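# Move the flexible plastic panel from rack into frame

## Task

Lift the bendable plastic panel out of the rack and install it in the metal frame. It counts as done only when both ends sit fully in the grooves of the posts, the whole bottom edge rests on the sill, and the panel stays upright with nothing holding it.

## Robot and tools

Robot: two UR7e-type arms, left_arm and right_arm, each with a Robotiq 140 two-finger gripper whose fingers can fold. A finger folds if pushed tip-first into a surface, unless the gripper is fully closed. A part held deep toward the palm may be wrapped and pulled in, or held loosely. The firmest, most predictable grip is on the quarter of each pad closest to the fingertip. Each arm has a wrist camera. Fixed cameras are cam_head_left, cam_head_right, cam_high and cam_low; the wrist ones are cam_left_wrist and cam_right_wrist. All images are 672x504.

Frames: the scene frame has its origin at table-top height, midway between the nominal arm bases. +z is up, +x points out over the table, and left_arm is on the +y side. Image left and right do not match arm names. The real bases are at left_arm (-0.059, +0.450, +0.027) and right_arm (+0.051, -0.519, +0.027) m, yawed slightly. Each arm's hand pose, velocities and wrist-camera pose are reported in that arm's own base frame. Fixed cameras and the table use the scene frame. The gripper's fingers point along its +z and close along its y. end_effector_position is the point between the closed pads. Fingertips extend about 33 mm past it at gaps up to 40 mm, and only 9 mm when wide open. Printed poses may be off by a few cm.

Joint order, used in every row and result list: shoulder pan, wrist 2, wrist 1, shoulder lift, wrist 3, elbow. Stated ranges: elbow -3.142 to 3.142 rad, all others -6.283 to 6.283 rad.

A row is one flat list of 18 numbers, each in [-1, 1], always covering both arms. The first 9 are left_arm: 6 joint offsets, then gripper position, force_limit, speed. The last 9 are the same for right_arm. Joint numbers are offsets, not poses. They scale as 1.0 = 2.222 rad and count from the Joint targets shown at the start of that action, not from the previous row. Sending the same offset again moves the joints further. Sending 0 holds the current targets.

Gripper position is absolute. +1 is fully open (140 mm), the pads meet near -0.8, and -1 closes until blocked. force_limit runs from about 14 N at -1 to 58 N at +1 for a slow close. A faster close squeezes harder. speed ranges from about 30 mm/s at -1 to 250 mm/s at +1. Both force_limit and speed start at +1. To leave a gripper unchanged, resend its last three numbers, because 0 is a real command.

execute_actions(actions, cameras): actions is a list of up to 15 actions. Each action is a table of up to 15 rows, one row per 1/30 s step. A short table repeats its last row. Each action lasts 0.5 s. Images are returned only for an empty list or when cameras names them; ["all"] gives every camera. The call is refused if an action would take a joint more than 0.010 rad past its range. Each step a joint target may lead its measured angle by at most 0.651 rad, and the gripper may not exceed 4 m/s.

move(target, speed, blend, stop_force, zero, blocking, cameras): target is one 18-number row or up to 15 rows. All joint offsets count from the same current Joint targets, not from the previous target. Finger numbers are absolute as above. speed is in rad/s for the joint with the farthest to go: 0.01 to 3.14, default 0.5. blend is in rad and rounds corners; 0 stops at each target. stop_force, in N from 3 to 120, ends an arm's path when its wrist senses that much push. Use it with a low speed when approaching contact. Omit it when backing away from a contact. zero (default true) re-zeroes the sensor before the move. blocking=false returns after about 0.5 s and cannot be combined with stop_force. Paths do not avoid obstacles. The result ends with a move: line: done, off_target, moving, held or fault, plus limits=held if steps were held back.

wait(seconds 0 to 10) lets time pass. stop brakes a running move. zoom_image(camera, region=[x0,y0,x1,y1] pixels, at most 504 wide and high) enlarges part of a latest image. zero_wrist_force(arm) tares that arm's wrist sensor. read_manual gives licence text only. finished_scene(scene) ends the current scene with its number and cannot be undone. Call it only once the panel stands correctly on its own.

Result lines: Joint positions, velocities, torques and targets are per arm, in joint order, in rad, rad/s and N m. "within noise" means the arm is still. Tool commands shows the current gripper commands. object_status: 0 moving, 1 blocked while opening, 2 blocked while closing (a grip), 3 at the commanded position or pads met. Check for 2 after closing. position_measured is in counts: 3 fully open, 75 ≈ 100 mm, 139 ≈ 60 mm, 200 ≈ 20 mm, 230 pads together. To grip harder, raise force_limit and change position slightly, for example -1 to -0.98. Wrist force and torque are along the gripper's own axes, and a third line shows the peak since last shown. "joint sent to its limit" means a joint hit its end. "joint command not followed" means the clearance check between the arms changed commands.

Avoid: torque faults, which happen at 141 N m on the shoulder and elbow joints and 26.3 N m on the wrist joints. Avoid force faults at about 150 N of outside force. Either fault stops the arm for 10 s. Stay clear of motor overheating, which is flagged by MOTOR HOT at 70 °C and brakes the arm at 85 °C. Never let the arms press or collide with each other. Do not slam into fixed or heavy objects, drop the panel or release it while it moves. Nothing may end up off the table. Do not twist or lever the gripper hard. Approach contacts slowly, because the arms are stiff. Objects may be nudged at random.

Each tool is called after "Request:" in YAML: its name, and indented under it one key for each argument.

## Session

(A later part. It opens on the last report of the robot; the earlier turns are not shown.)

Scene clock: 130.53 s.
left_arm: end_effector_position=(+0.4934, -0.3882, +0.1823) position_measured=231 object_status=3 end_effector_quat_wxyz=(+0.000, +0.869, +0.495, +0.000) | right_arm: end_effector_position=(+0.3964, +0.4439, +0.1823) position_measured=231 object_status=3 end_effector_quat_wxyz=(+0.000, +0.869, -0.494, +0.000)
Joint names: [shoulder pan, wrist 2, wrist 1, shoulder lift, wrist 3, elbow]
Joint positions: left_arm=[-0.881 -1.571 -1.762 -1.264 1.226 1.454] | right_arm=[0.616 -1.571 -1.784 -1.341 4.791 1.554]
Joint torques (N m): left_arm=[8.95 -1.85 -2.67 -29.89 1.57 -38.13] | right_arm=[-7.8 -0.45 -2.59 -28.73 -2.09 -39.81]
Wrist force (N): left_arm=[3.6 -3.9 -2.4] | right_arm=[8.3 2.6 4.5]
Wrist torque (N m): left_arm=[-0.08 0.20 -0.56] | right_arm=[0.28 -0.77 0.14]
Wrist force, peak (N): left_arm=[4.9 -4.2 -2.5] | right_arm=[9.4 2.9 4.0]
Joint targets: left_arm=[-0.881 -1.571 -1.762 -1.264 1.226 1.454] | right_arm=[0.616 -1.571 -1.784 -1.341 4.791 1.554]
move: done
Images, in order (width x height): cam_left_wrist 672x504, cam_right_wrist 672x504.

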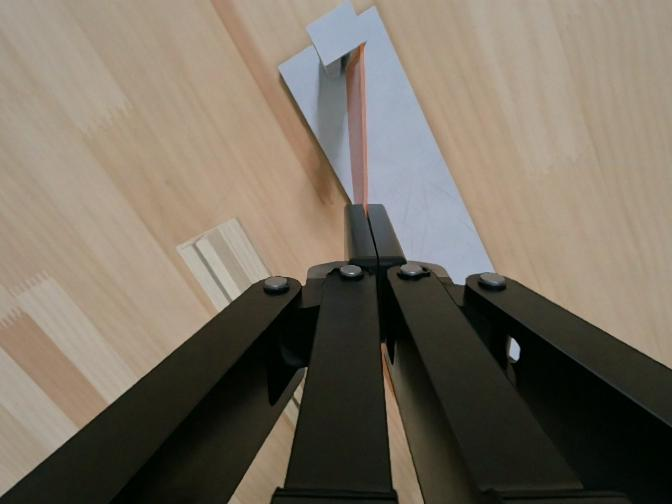

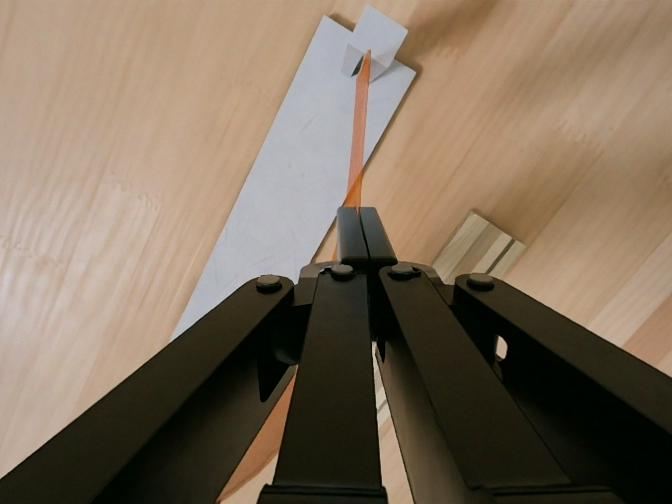

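Request:
move:
  target: [-0.0019,0,-0.0488,0.0095,-0.002,0.0399,-1,0.3,-1,-0.0005,0,-0.0494,0.0121,-0.0005,0.0374,-1,0.3,-1]
  speed: 0.1
  stop_force: 12

Request:
move:
  target: [0,0,-0.0217,0.0068,0,0.0149,-1,0.3,-1,0,0,-0.0222,0.0072,0,0.015,-1,0.3,-1]
  speed: 0.02
  stop_force: 4
  cameras: ["cam_left_wrist","cam_right_wrist","cam_low"]

Request:
zoom_image:
  camera: "cam_low"
  region: [290, 190, 400, 280]

Request:
zoom_image:
  camera: "cam_left_wrist"
  region: [310, 0, 450, 110]

Request:
zoom_image:
  camera: "cam_right_wrist"
  region: [290, 0, 430, 110]

Scene clock: 144.80 s.
left_arm: end_effector_position=(+0.4903, -0.3885, +0.1377) position_measured=231 object_status=3 end_effector_quat_wxyz=(+0.000, +0.869, +0.495, +0.000) | right_arm: end_effector_position=(+0.3966, +0.4432, +0.1380) position_measured=231 object_status=3 end_effector_quat_wxyz=(+0.000, +0.869, -0.494, +0.000)
Joint names: [shoulder pan, wrist 2, wrist 1, shoulder lift, wrist 3, elbow]
Joint positions: left_arm=[-0.885 -1.571 -1.87 -1.243 1.222 1.543] | right_arm=[0.615 -1.571 -1.894 -1.314 4.79 1.637]
Joint torques (N m): left_arm=[-9.79 -1.75 -4.8 -29.88 -1.39 -13.46] | right_arm=[-8.24 -0.49 -5.84 -29.65 -2.11 -14.17]
Wrist force (N): left_arm=[2.6 -3.0 -2.1] | right_arm=[7.4 2.4 4.5]
Wrist torque (N m): left_arm=[-0.07 0.20 -0.48] | right_arm=[0.34 -0.84 0.14]
Wrist force, peak (N): left_arm=[4.9 -4.2 -2.7] | right_arm=[9.1 3.3 4.4]
Joint targets: left_arm=[-0.885 -1.571 -1.870 -1.243 1.222 1.543] | right_arm=[0.615 -1.571 -1.894 -1.314 4.790 1.637]
move: done

Scene clock: 147.57 s.
left_arm: end_effector_position=(+0.4904, -0.3886, +0.1263) position_measured=231 object_status=3 end_effector_quat_wxyz=(+0.000, +0.869, +0.495, +0.000) | right_arm: end_effector_position=(+0.3966, +0.4433, +0.1263) position_measured=231 object_status=3 end_effector_quat_wxyz=(+0.000, +0.869, -0.494, +0.000)
Joint names: [shoulder pan, wrist 2, wrist 1, shoulder lift, wrist 3, elbow]
Joint positions: left_arm=[-0.885 -1.571 -1.897 -1.234 1.222 1.561] | right_arm=[0.615 -1.571 -1.923 -1.305 4.79 1.657]
Joint torques (N m): left_arm=[-10.24 -1.67 -2.06 -51.61 -1.39 -35.79] | right_arm=[-5.76 -0.53 -2.31 -40.92 -2.09 -38.1]
Wrist force (N): left_arm=[3.0 -3.1 -5.7] | right_arm=[8.6 2.7 0.4]
Wrist torque (N m): left_arm=[-0.06 0.18 -0.48] | right_arm=[0.27 -0.80 0.12]
Wrist force, peak (N): left_arm=[3.4 -3.3 -9.0] | right_arm=[9.0 2.9 -0.8]
Joint targets: left_arm=[-0.885 -1.571 -1.897 -1.234 1.222 1.561] | right_arm=[0.615 -1.571 -1.923 -1.305 4.790 1.657]
move: contact (left_arm, right_arm); left_arm: the wrist 1 is farthest, 0.021 rad from its target; right_arm: the wrist 1 is farthest, 0.020 rad from its target
Images, in order (width x height): cam_low 672x504, cam_left_wrist 672x504, cam_right_wrist 672x504.

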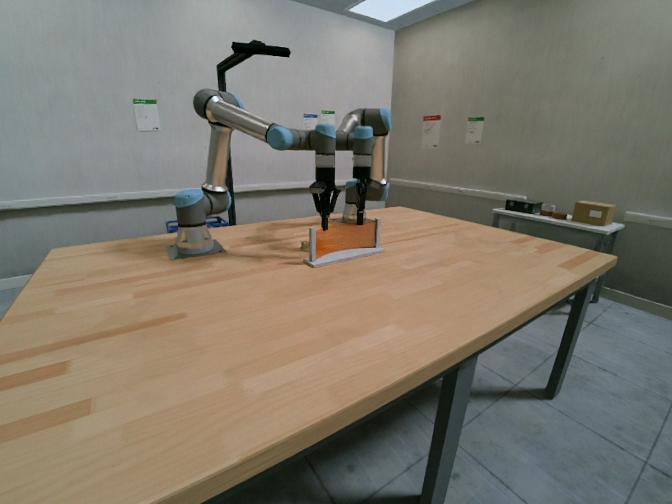

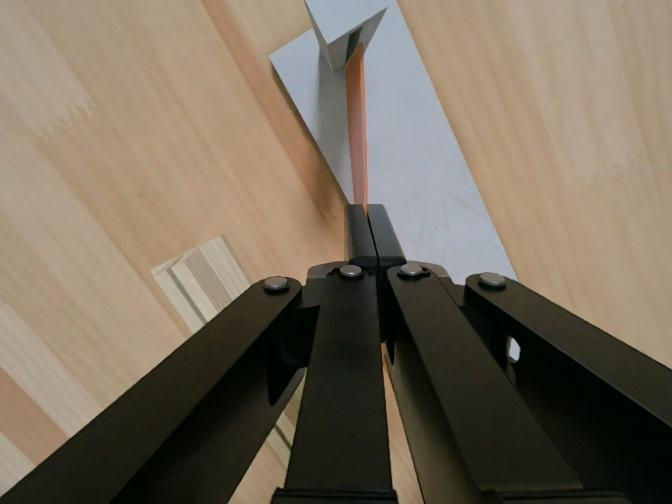

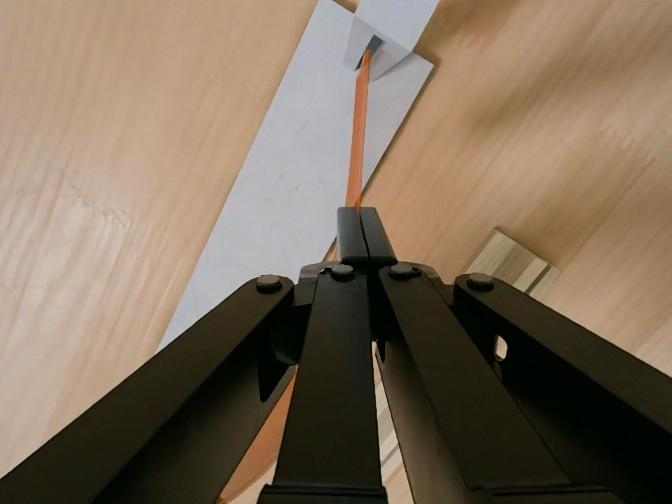

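Scaled by 4.582 from the camera's 672x504 image, which has a finer 960x720 frame.

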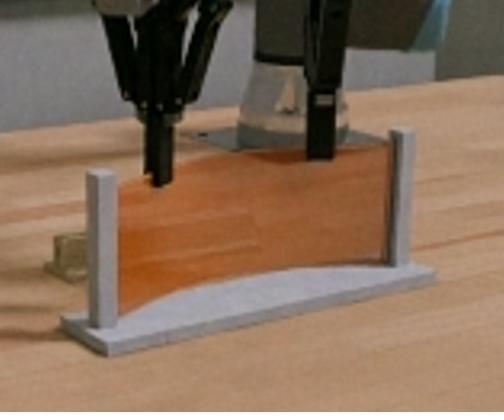

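Scaled by 3.600 from the camera's 672x504 image, which has a finer 960x720 frame.

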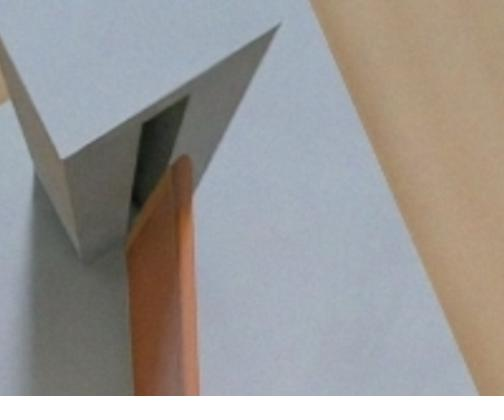

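Scaled by 3.600 from the camera's 672x504 image, which has a finer 960x720 frame.

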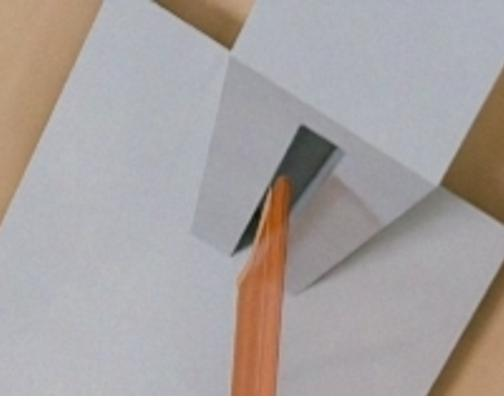

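Request:
move:
  target: [0.0106,0,0.0057,0.0105,-0.102,-0.0166,-1,0.3,-1,-0.0088,0,0.0046,0.0076,0.1038,-0.0121,-1,0.3,-1]
  speed: 0.12
  stop_force: 15
  cameras: ["cam_left_wrist","cam_right_wrist","cam_low"]

Request:
zoom_image:
  camera: "cam_low"
  region: [290, 190, 400, 280]

Request:
zoom_image:
  camera: "cam_left_wrist"
  region: [310, 0, 450, 110]

Request:
zoom_image:
  camera: "cam_right_wrist"
  region: [290, 0, 430, 110]

Scene clock: 163.97 s.
left_arm: end_effector_position=(+0.5067, -0.3855, +0.1281) position_measured=231 object_status=3 end_effector_quat_wxyz=(+0.000, +0.801, +0.599, +0.000) | right_arm: end_effector_position=(+0.4120, +0.4400, +0.1280) position_measured=231 object_status=3 end_effector_quat_wxyz=(+0.000, +0.801, -0.599, +0.000)
Joint names: [shoulder pan, wrist 2, wrist 1, shoulder lift, wrist 3, elbow]
Joint positions: left_arm=[-0.861 -1.571 -1.885 -1.211 0.995 1.524] | right_arm=[0.595 -1.571 -1.913 -1.288 5.02 1.63]
Joint torques (N m): left_arm=[11.99 -0.07 -0.89 -30.93 -1.3 -35.25] | right_arm=[-9.97 -0.48 -1.22 -30.65 1.65 -38.53]
Wrist force (N): left_arm=[-3.3 -0.7 -2.4] | right_arm=[2.4 0.2 3.9]
Wrist torque (N m): left_arm=[-0.10 0.24 -0.36] | right_arm=[0.46 -1.03 -0.13]
Wrist force, peak (N): left_arm=[3.1 -3.3 -6.2] | right_arm=[8.7 3.1 2.2]
Joint targets: left_arm=[-0.861 -1.571 -1.885 -1.211 0.995 1.524] | right_arm=[0.595 -1.571 -1.913 -1.288 5.020 1.630]
move: done
Images, in order (width x height): cam_low 672x504, cam_left_wrist 672x504, cam_right_wrist 672x504.

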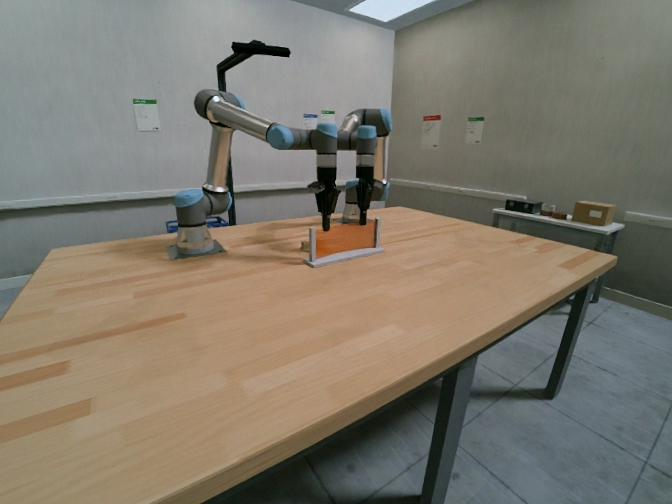

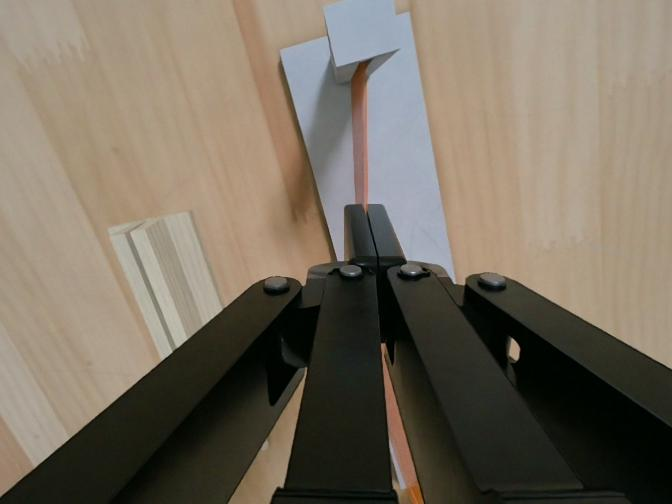

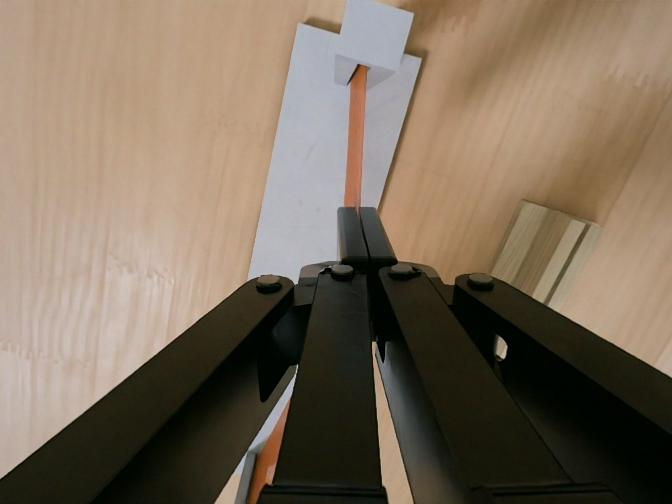

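Scaled by 4.582 from the camera's 672x504 image, which has a finer 960x720 frame.

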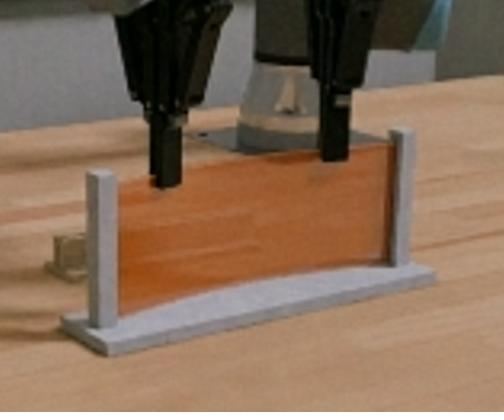

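Scaled by 3.600 from the camera's 672x504 image, which has a finer 960x720 frame.

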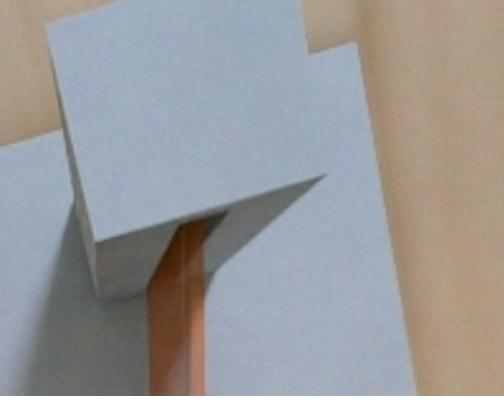

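Scaled by 3.600 from the camera's 672x504 image, which has a finer 960x720 frame.

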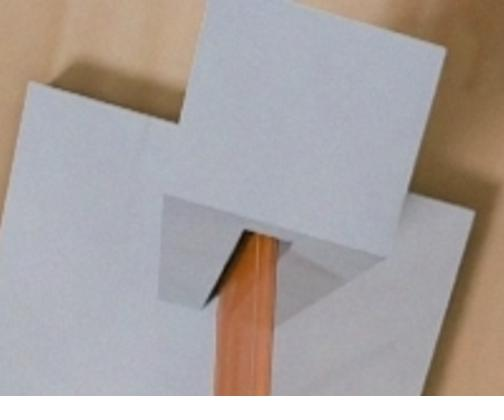

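Request:
move:
  target: [0.0097,0,0.0058,0.0144,-0.1028,-0.0202,-1,0.3,-1,-0.0078,0,0.0041,0.0122,0.1047,-0.0162,-1,0.3,-1]
  speed: 0.12
  stop_force: 15

Request:
move:
  target: [0,0,-0.0044,0.0014,0,0.003,-1,0.3,-1,0,0,-0.0044,0.0014,0,0.003,-1,0.3,-1]
  speed: 0.01
  stop_force: 5
  cameras: ["cam_left_wrist","cam_right_wrist","cam_low"]

Request:
zoom_image:
  camera: "cam_low"
  region: [290, 190, 400, 280]

Request:
zoom_image:
  camera: "cam_left_wrist"
  region: [310, 0, 450, 110]

Request:
zoom_image:
  camera: "cam_right_wrist"
  region: [290, 0, 430, 110]

Scene clock: 170.13 s.
left_arm: end_effector_position=(+0.5244, -0.3850, +0.1279) position_measured=231 object_status=3 end_effector_quat_wxyz=(+0.000, +0.720, +0.694, +0.000) | right_arm: end_effector_position=(+0.4297, +0.4394, +0.1279) position_measured=231 object_status=3 end_effector_quat_wxyz=(+0.000, +0.720, -0.694, +0.000)
Joint names: [shoulder pan, wrist 2, wrist 1, shoulder lift, wrist 3, elbow]
Joint positions: left_arm=[-0.84 -1.571 -1.872 -1.179 0.767 1.48] | right_arm=[0.578 -1.571 -1.904 -1.261 5.253 1.594]
Joint torques (N m): left_arm=[13.36 0.98 -0.36 -32.07 -1.61 -34.44] | right_arm=[-12.01 -0.48 -0.65 -30.82 1.91 -36.64]
Wrist force (N): left_arm=[-7.6 -1.7 -2.0] | right_arm=[-0.6 1.0 4.1]
Wrist torque (N m): left_arm=[-0.18 0.31 -0.18] | right_arm=[0.48 -1.25 -0.29]
Wrist force, peak (N): left_arm=[-7.8 -1.6 -2.2] | right_arm=[3.6 0.6 4.2]
Joint targets: left_arm=[-0.840 -1.571 -1.872 -1.179 0.767 1.480] | right_arm=[0.578 -1.571 -1.904 -1.261 5.253 1.594]
move: done

Scene clock: 172.10 s.
left_arm: end_effector_position=(+0.5244, -0.3851, +0.1263) position_measured=231 object_status=3 end_effector_quat_wxyz=(+0.000, +0.720, +0.694, +0.000) | right_arm: end_effector_position=(+0.4297, +0.4394, +0.1262) position_measured=231 object_status=3 end_effector_quat_wxyz=(+0.000, +0.720, -0.694, +0.000)
Joint names: [shoulder pan, wrist 2, wrist 1, shoulder lift, wrist 3, elbow]
Joint positions: left_arm=[-0.84 -1.571 -1.876 -1.177 0.767 1.482] | right_arm=[0.578 -1.571 -1.908 -1.259 5.253 1.597]
Joint torques (N m): left_arm=[13.49 0.97 -0.1 -53.29 -1.49 -31.91] | right_arm=[-11.03 -0.56 -0.59 -41.48 1.71 -35.47]
Wrist force (N): left_arm=[-7.4 -1.9 -7.7] | right_arm=[0.1 1.1 -1.5]
Wrist torque (N m): left_arm=[-0.21 0.35 -0.19] | right_arm=[0.48 -1.16 -0.29]
Wrist force, peak (N): left_arm=[-8.1 -1.7 -9.4] | right_arm=[-0.7 1.1 4.1]
Joint targets: left_arm=[-0.840 -1.571 -1.876 -1.177 0.767 1.482] | right_arm=[0.578 -1.571 -1.908 -1.259 5.253 1.597]
move: contact (left_arm, right_arm)
Images, in order (width x height): cam_low 672x504, cam_left_wrist 672x504, cam_right_wrist 672x504.

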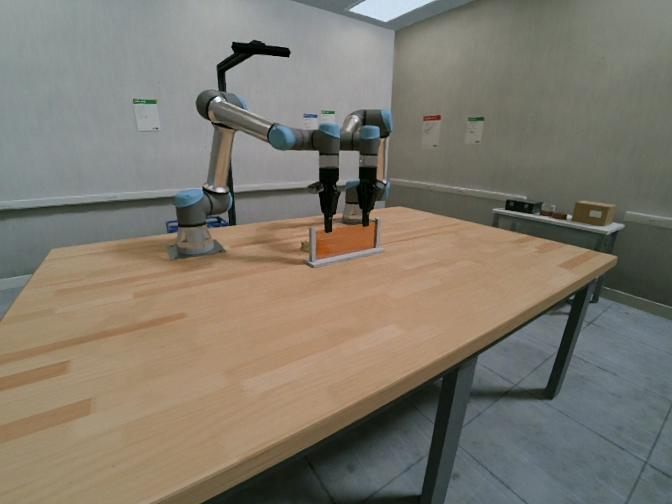

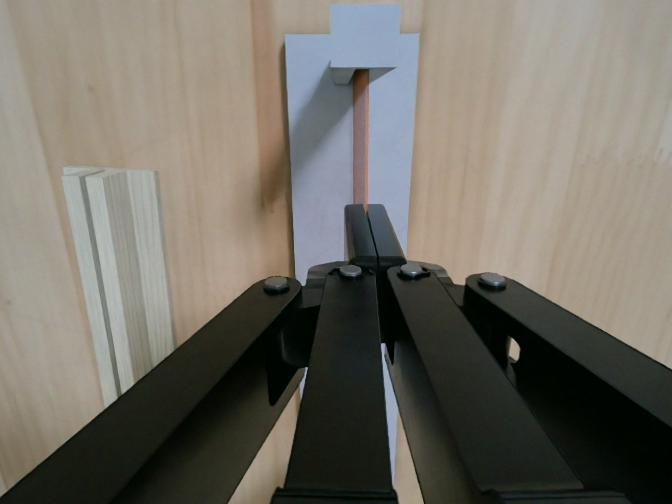

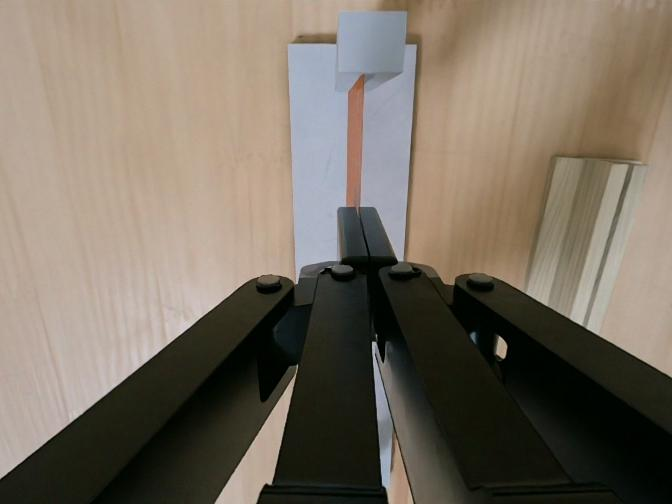

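Scaled by 4.582 from the camera's 672x504 image, which has a finer 960x720 frame.

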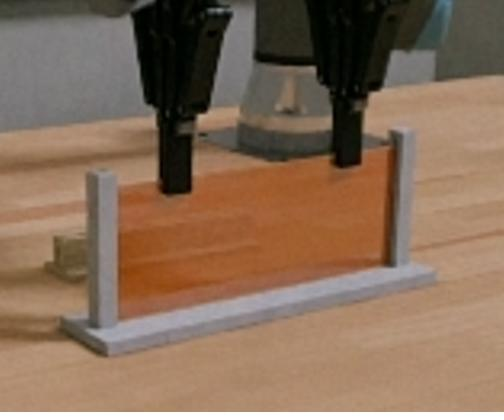

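Scaled by 3.600 from the camera's 672x504 image, which has a finer 960x720 frame.

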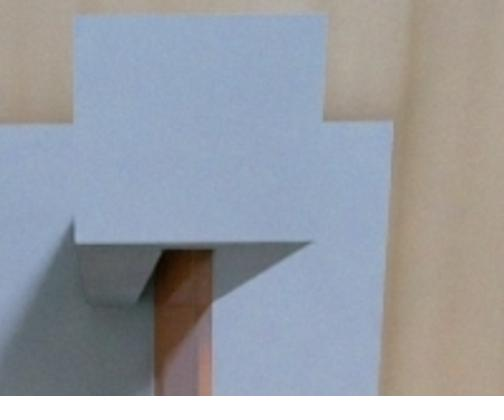

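Scaled by 3.600 from the camera's 672x504 image, which has a finer 960x720 frame.

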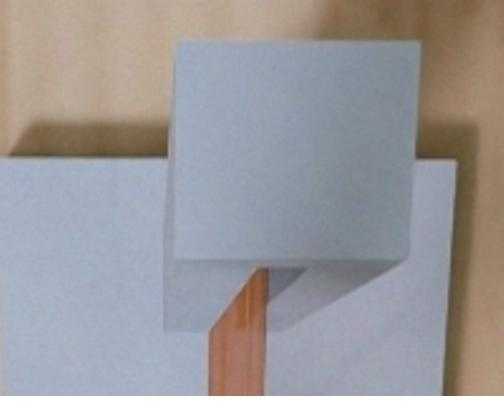

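Request:
move:
  target: [0,0,0,0,0,0,-0.3,0.3,-1,0,0,0,0,0,0,-0.3,0.3,-1]

Request:
move:
  target: [0,0,0.0707,-0.0205,0,-0.0502,-0.3,0.3,-1,0,0,0.072,-0.021,0,-0.051,-0.3,0.3,-1]
  speed: 0.3
  cameras: ["all"]

Request:
zoom_image:
  camera: "cam_low"
  region: [290, 190, 400, 280]

Request:
zoom_image:
  camera: "cam_left_wrist"
  region: [260, 0, 440, 180]

Request:
zoom_image:
  camera: "cam_right_wrist"
  region: [260, 0, 440, 180]

Scene clock: 176.17 s.
left_arm: end_effector_position=(+0.5244, -0.3851, +0.1263) position_measured=167 object_status=0 end_effector_quat_wxyz=(+0.000, +0.720, +0.694, +0.000) | right_arm: end_effector_position=(+0.4297, +0.4394, +0.1262) position_measured=167 object_status=0 end_effector_quat_wxyz=(+0.000, +0.720, -0.694, +0.000)
Joint names: [shoulder pan, wrist 2, wrist 1, shoulder lift, wrist 3, elbow]
Joint positions: left_arm=[-0.84 -1.571 -1.876 -1.177 0.767 1.482] | right_arm=[0.578 -1.571 -1.908 -1.259 5.253 1.597]
Joint torques (N m): left_arm=[-3.74 0.92 -3.59 -52.32 -1.4 -31.98] | right_arm=[3.37 -0.51 -2.82 -41.01 1.77 -35]
Wrist force (N): left_arm=[-0.8 -1.3 -2.6] | right_arm=[4.2 0.9 3.4]
Wrist torque (N m): left_arm=[-0.16 0.15 -0.19] | right_arm=[0.48 -1.01 -0.31]
Wrist force, peak (N): left_arm=[-7.5 -1.9 -7.9] | right_arm=[4.7 0.7 3.3]
Joint targets: left_arm=[-0.840 -1.571 -1.876 -1.177 0.767 1.482] | right_arm=[0.578 -1.571 -1.908 -1.259 5.253 1.597]
move: done

Scene clock: 177.33 s.
left_arm: end_effector_position=(+0.5216, -0.3819, +0.1931) position_measured=167 object_status=3 end_effector_quat_wxyz=(+0.000, +0.720, +0.694, +0.000) | right_arm: end_effector_position=(+0.4272, +0.4378, +0.1923) position_measured=167 object_status=3 end_effector_quat_wxyz=(+0.000, +0.720, -0.694, +0.000)
Joint names: [shoulder pan, wrist 2, wrist 1, shoulder lift, wrist 3, elbow]
Joint positions: left_arm=[-0.84 -1.571 -1.719 -1.223 0.767 1.371] | right_arm=[0.578 -1.571 -1.748 -1.306 5.253 1.484]
Joint torques (N m): left_arm=[-4.72 1.01 -1.2 -55.26 -1.51 -36.53] | right_arm=[9 -0.51 -1.68 -42.54 1.68 -40.44]
Wrist force (N): left_arm=[-1.1 -1.6 -2.6] | right_arm=[4.1 0.9 3.5]
Wrist torque (N m): left_arm=[-0.20 0.19 -0.22] | right_arm=[0.46 -1.01 -0.29]
Wrist force, peak (N): left_arm=[-1.1 -1.5 -3.4] | right_arm=[4.4 1.0 4.5]
Joint targets: left_arm=[-0.840 -1.571 -1.719 -1.223 0.767 1.371] | right_arm=[0.578 -1.571 -1.748 -1.306 5.253 1.483]
move: done

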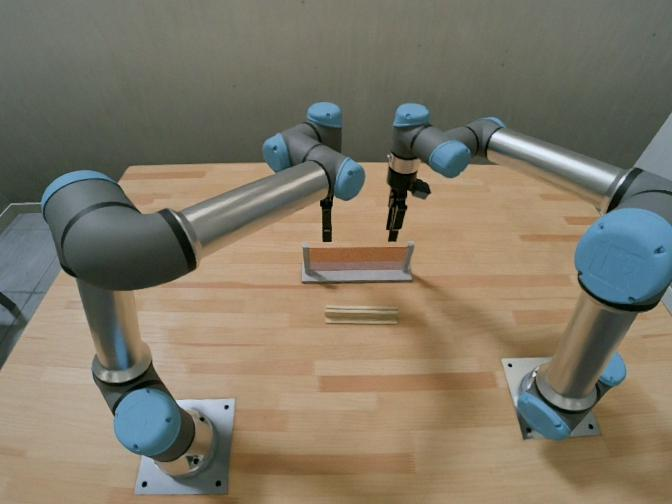

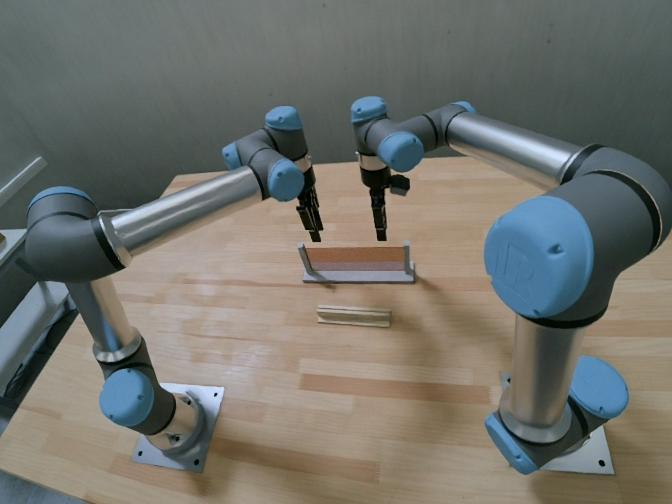

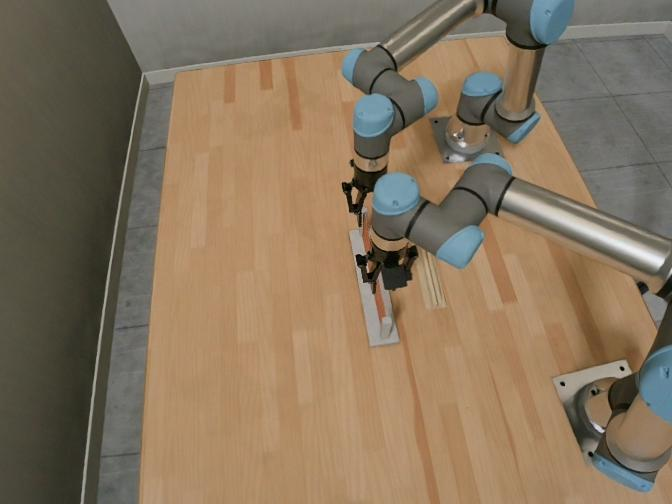

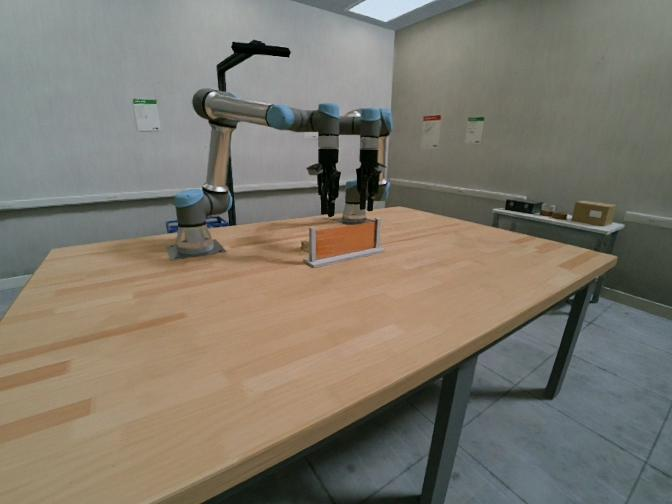

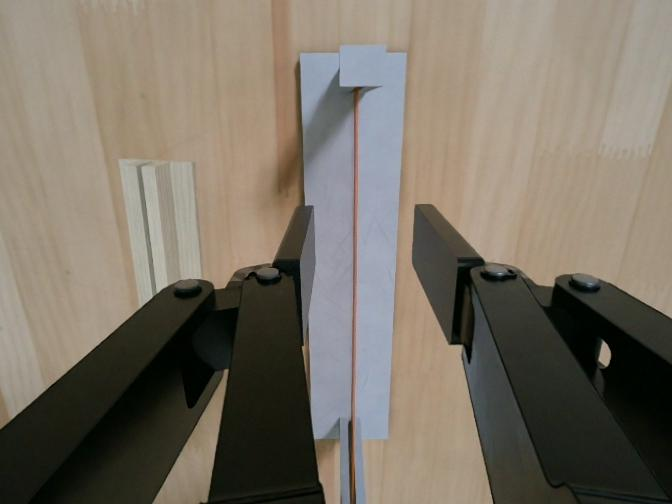

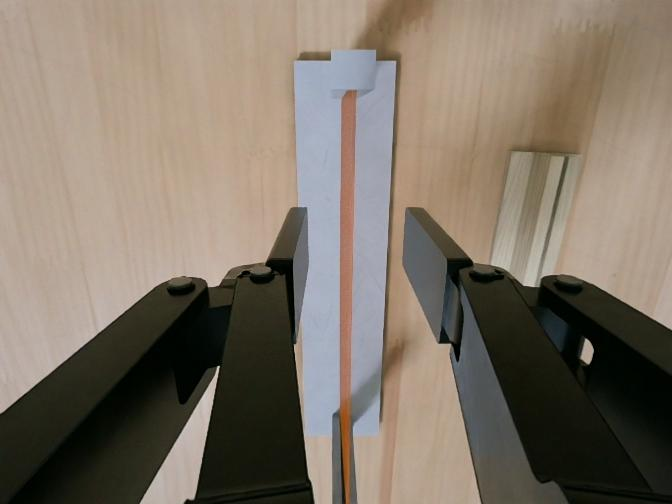

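Scaled by 4.582 from the camera's 672x504 image, which has a finer 960x720 frame.

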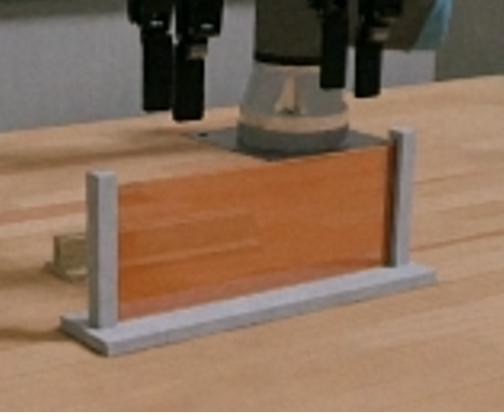

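Scaled by 2.800 from the camera's 672x504 image, which has a finer 960x720 frame.

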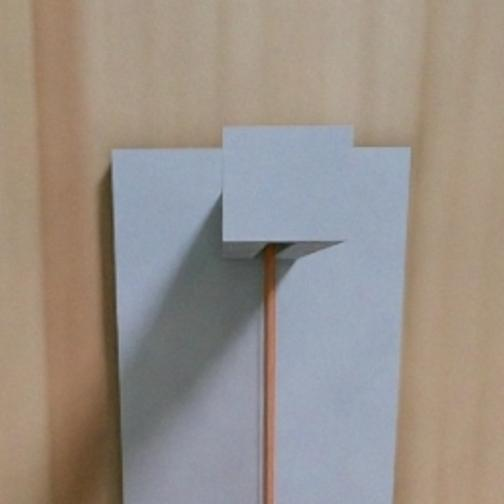

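Scaled by 2.800 from the camera's 672x504 image, which has a finer 960x720 frame.

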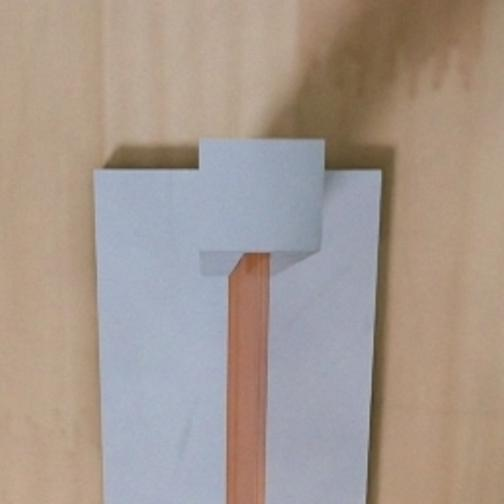

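Seated and standing.

Request:
finished_scene:
  scene: 1

The scene is finished: the task was done.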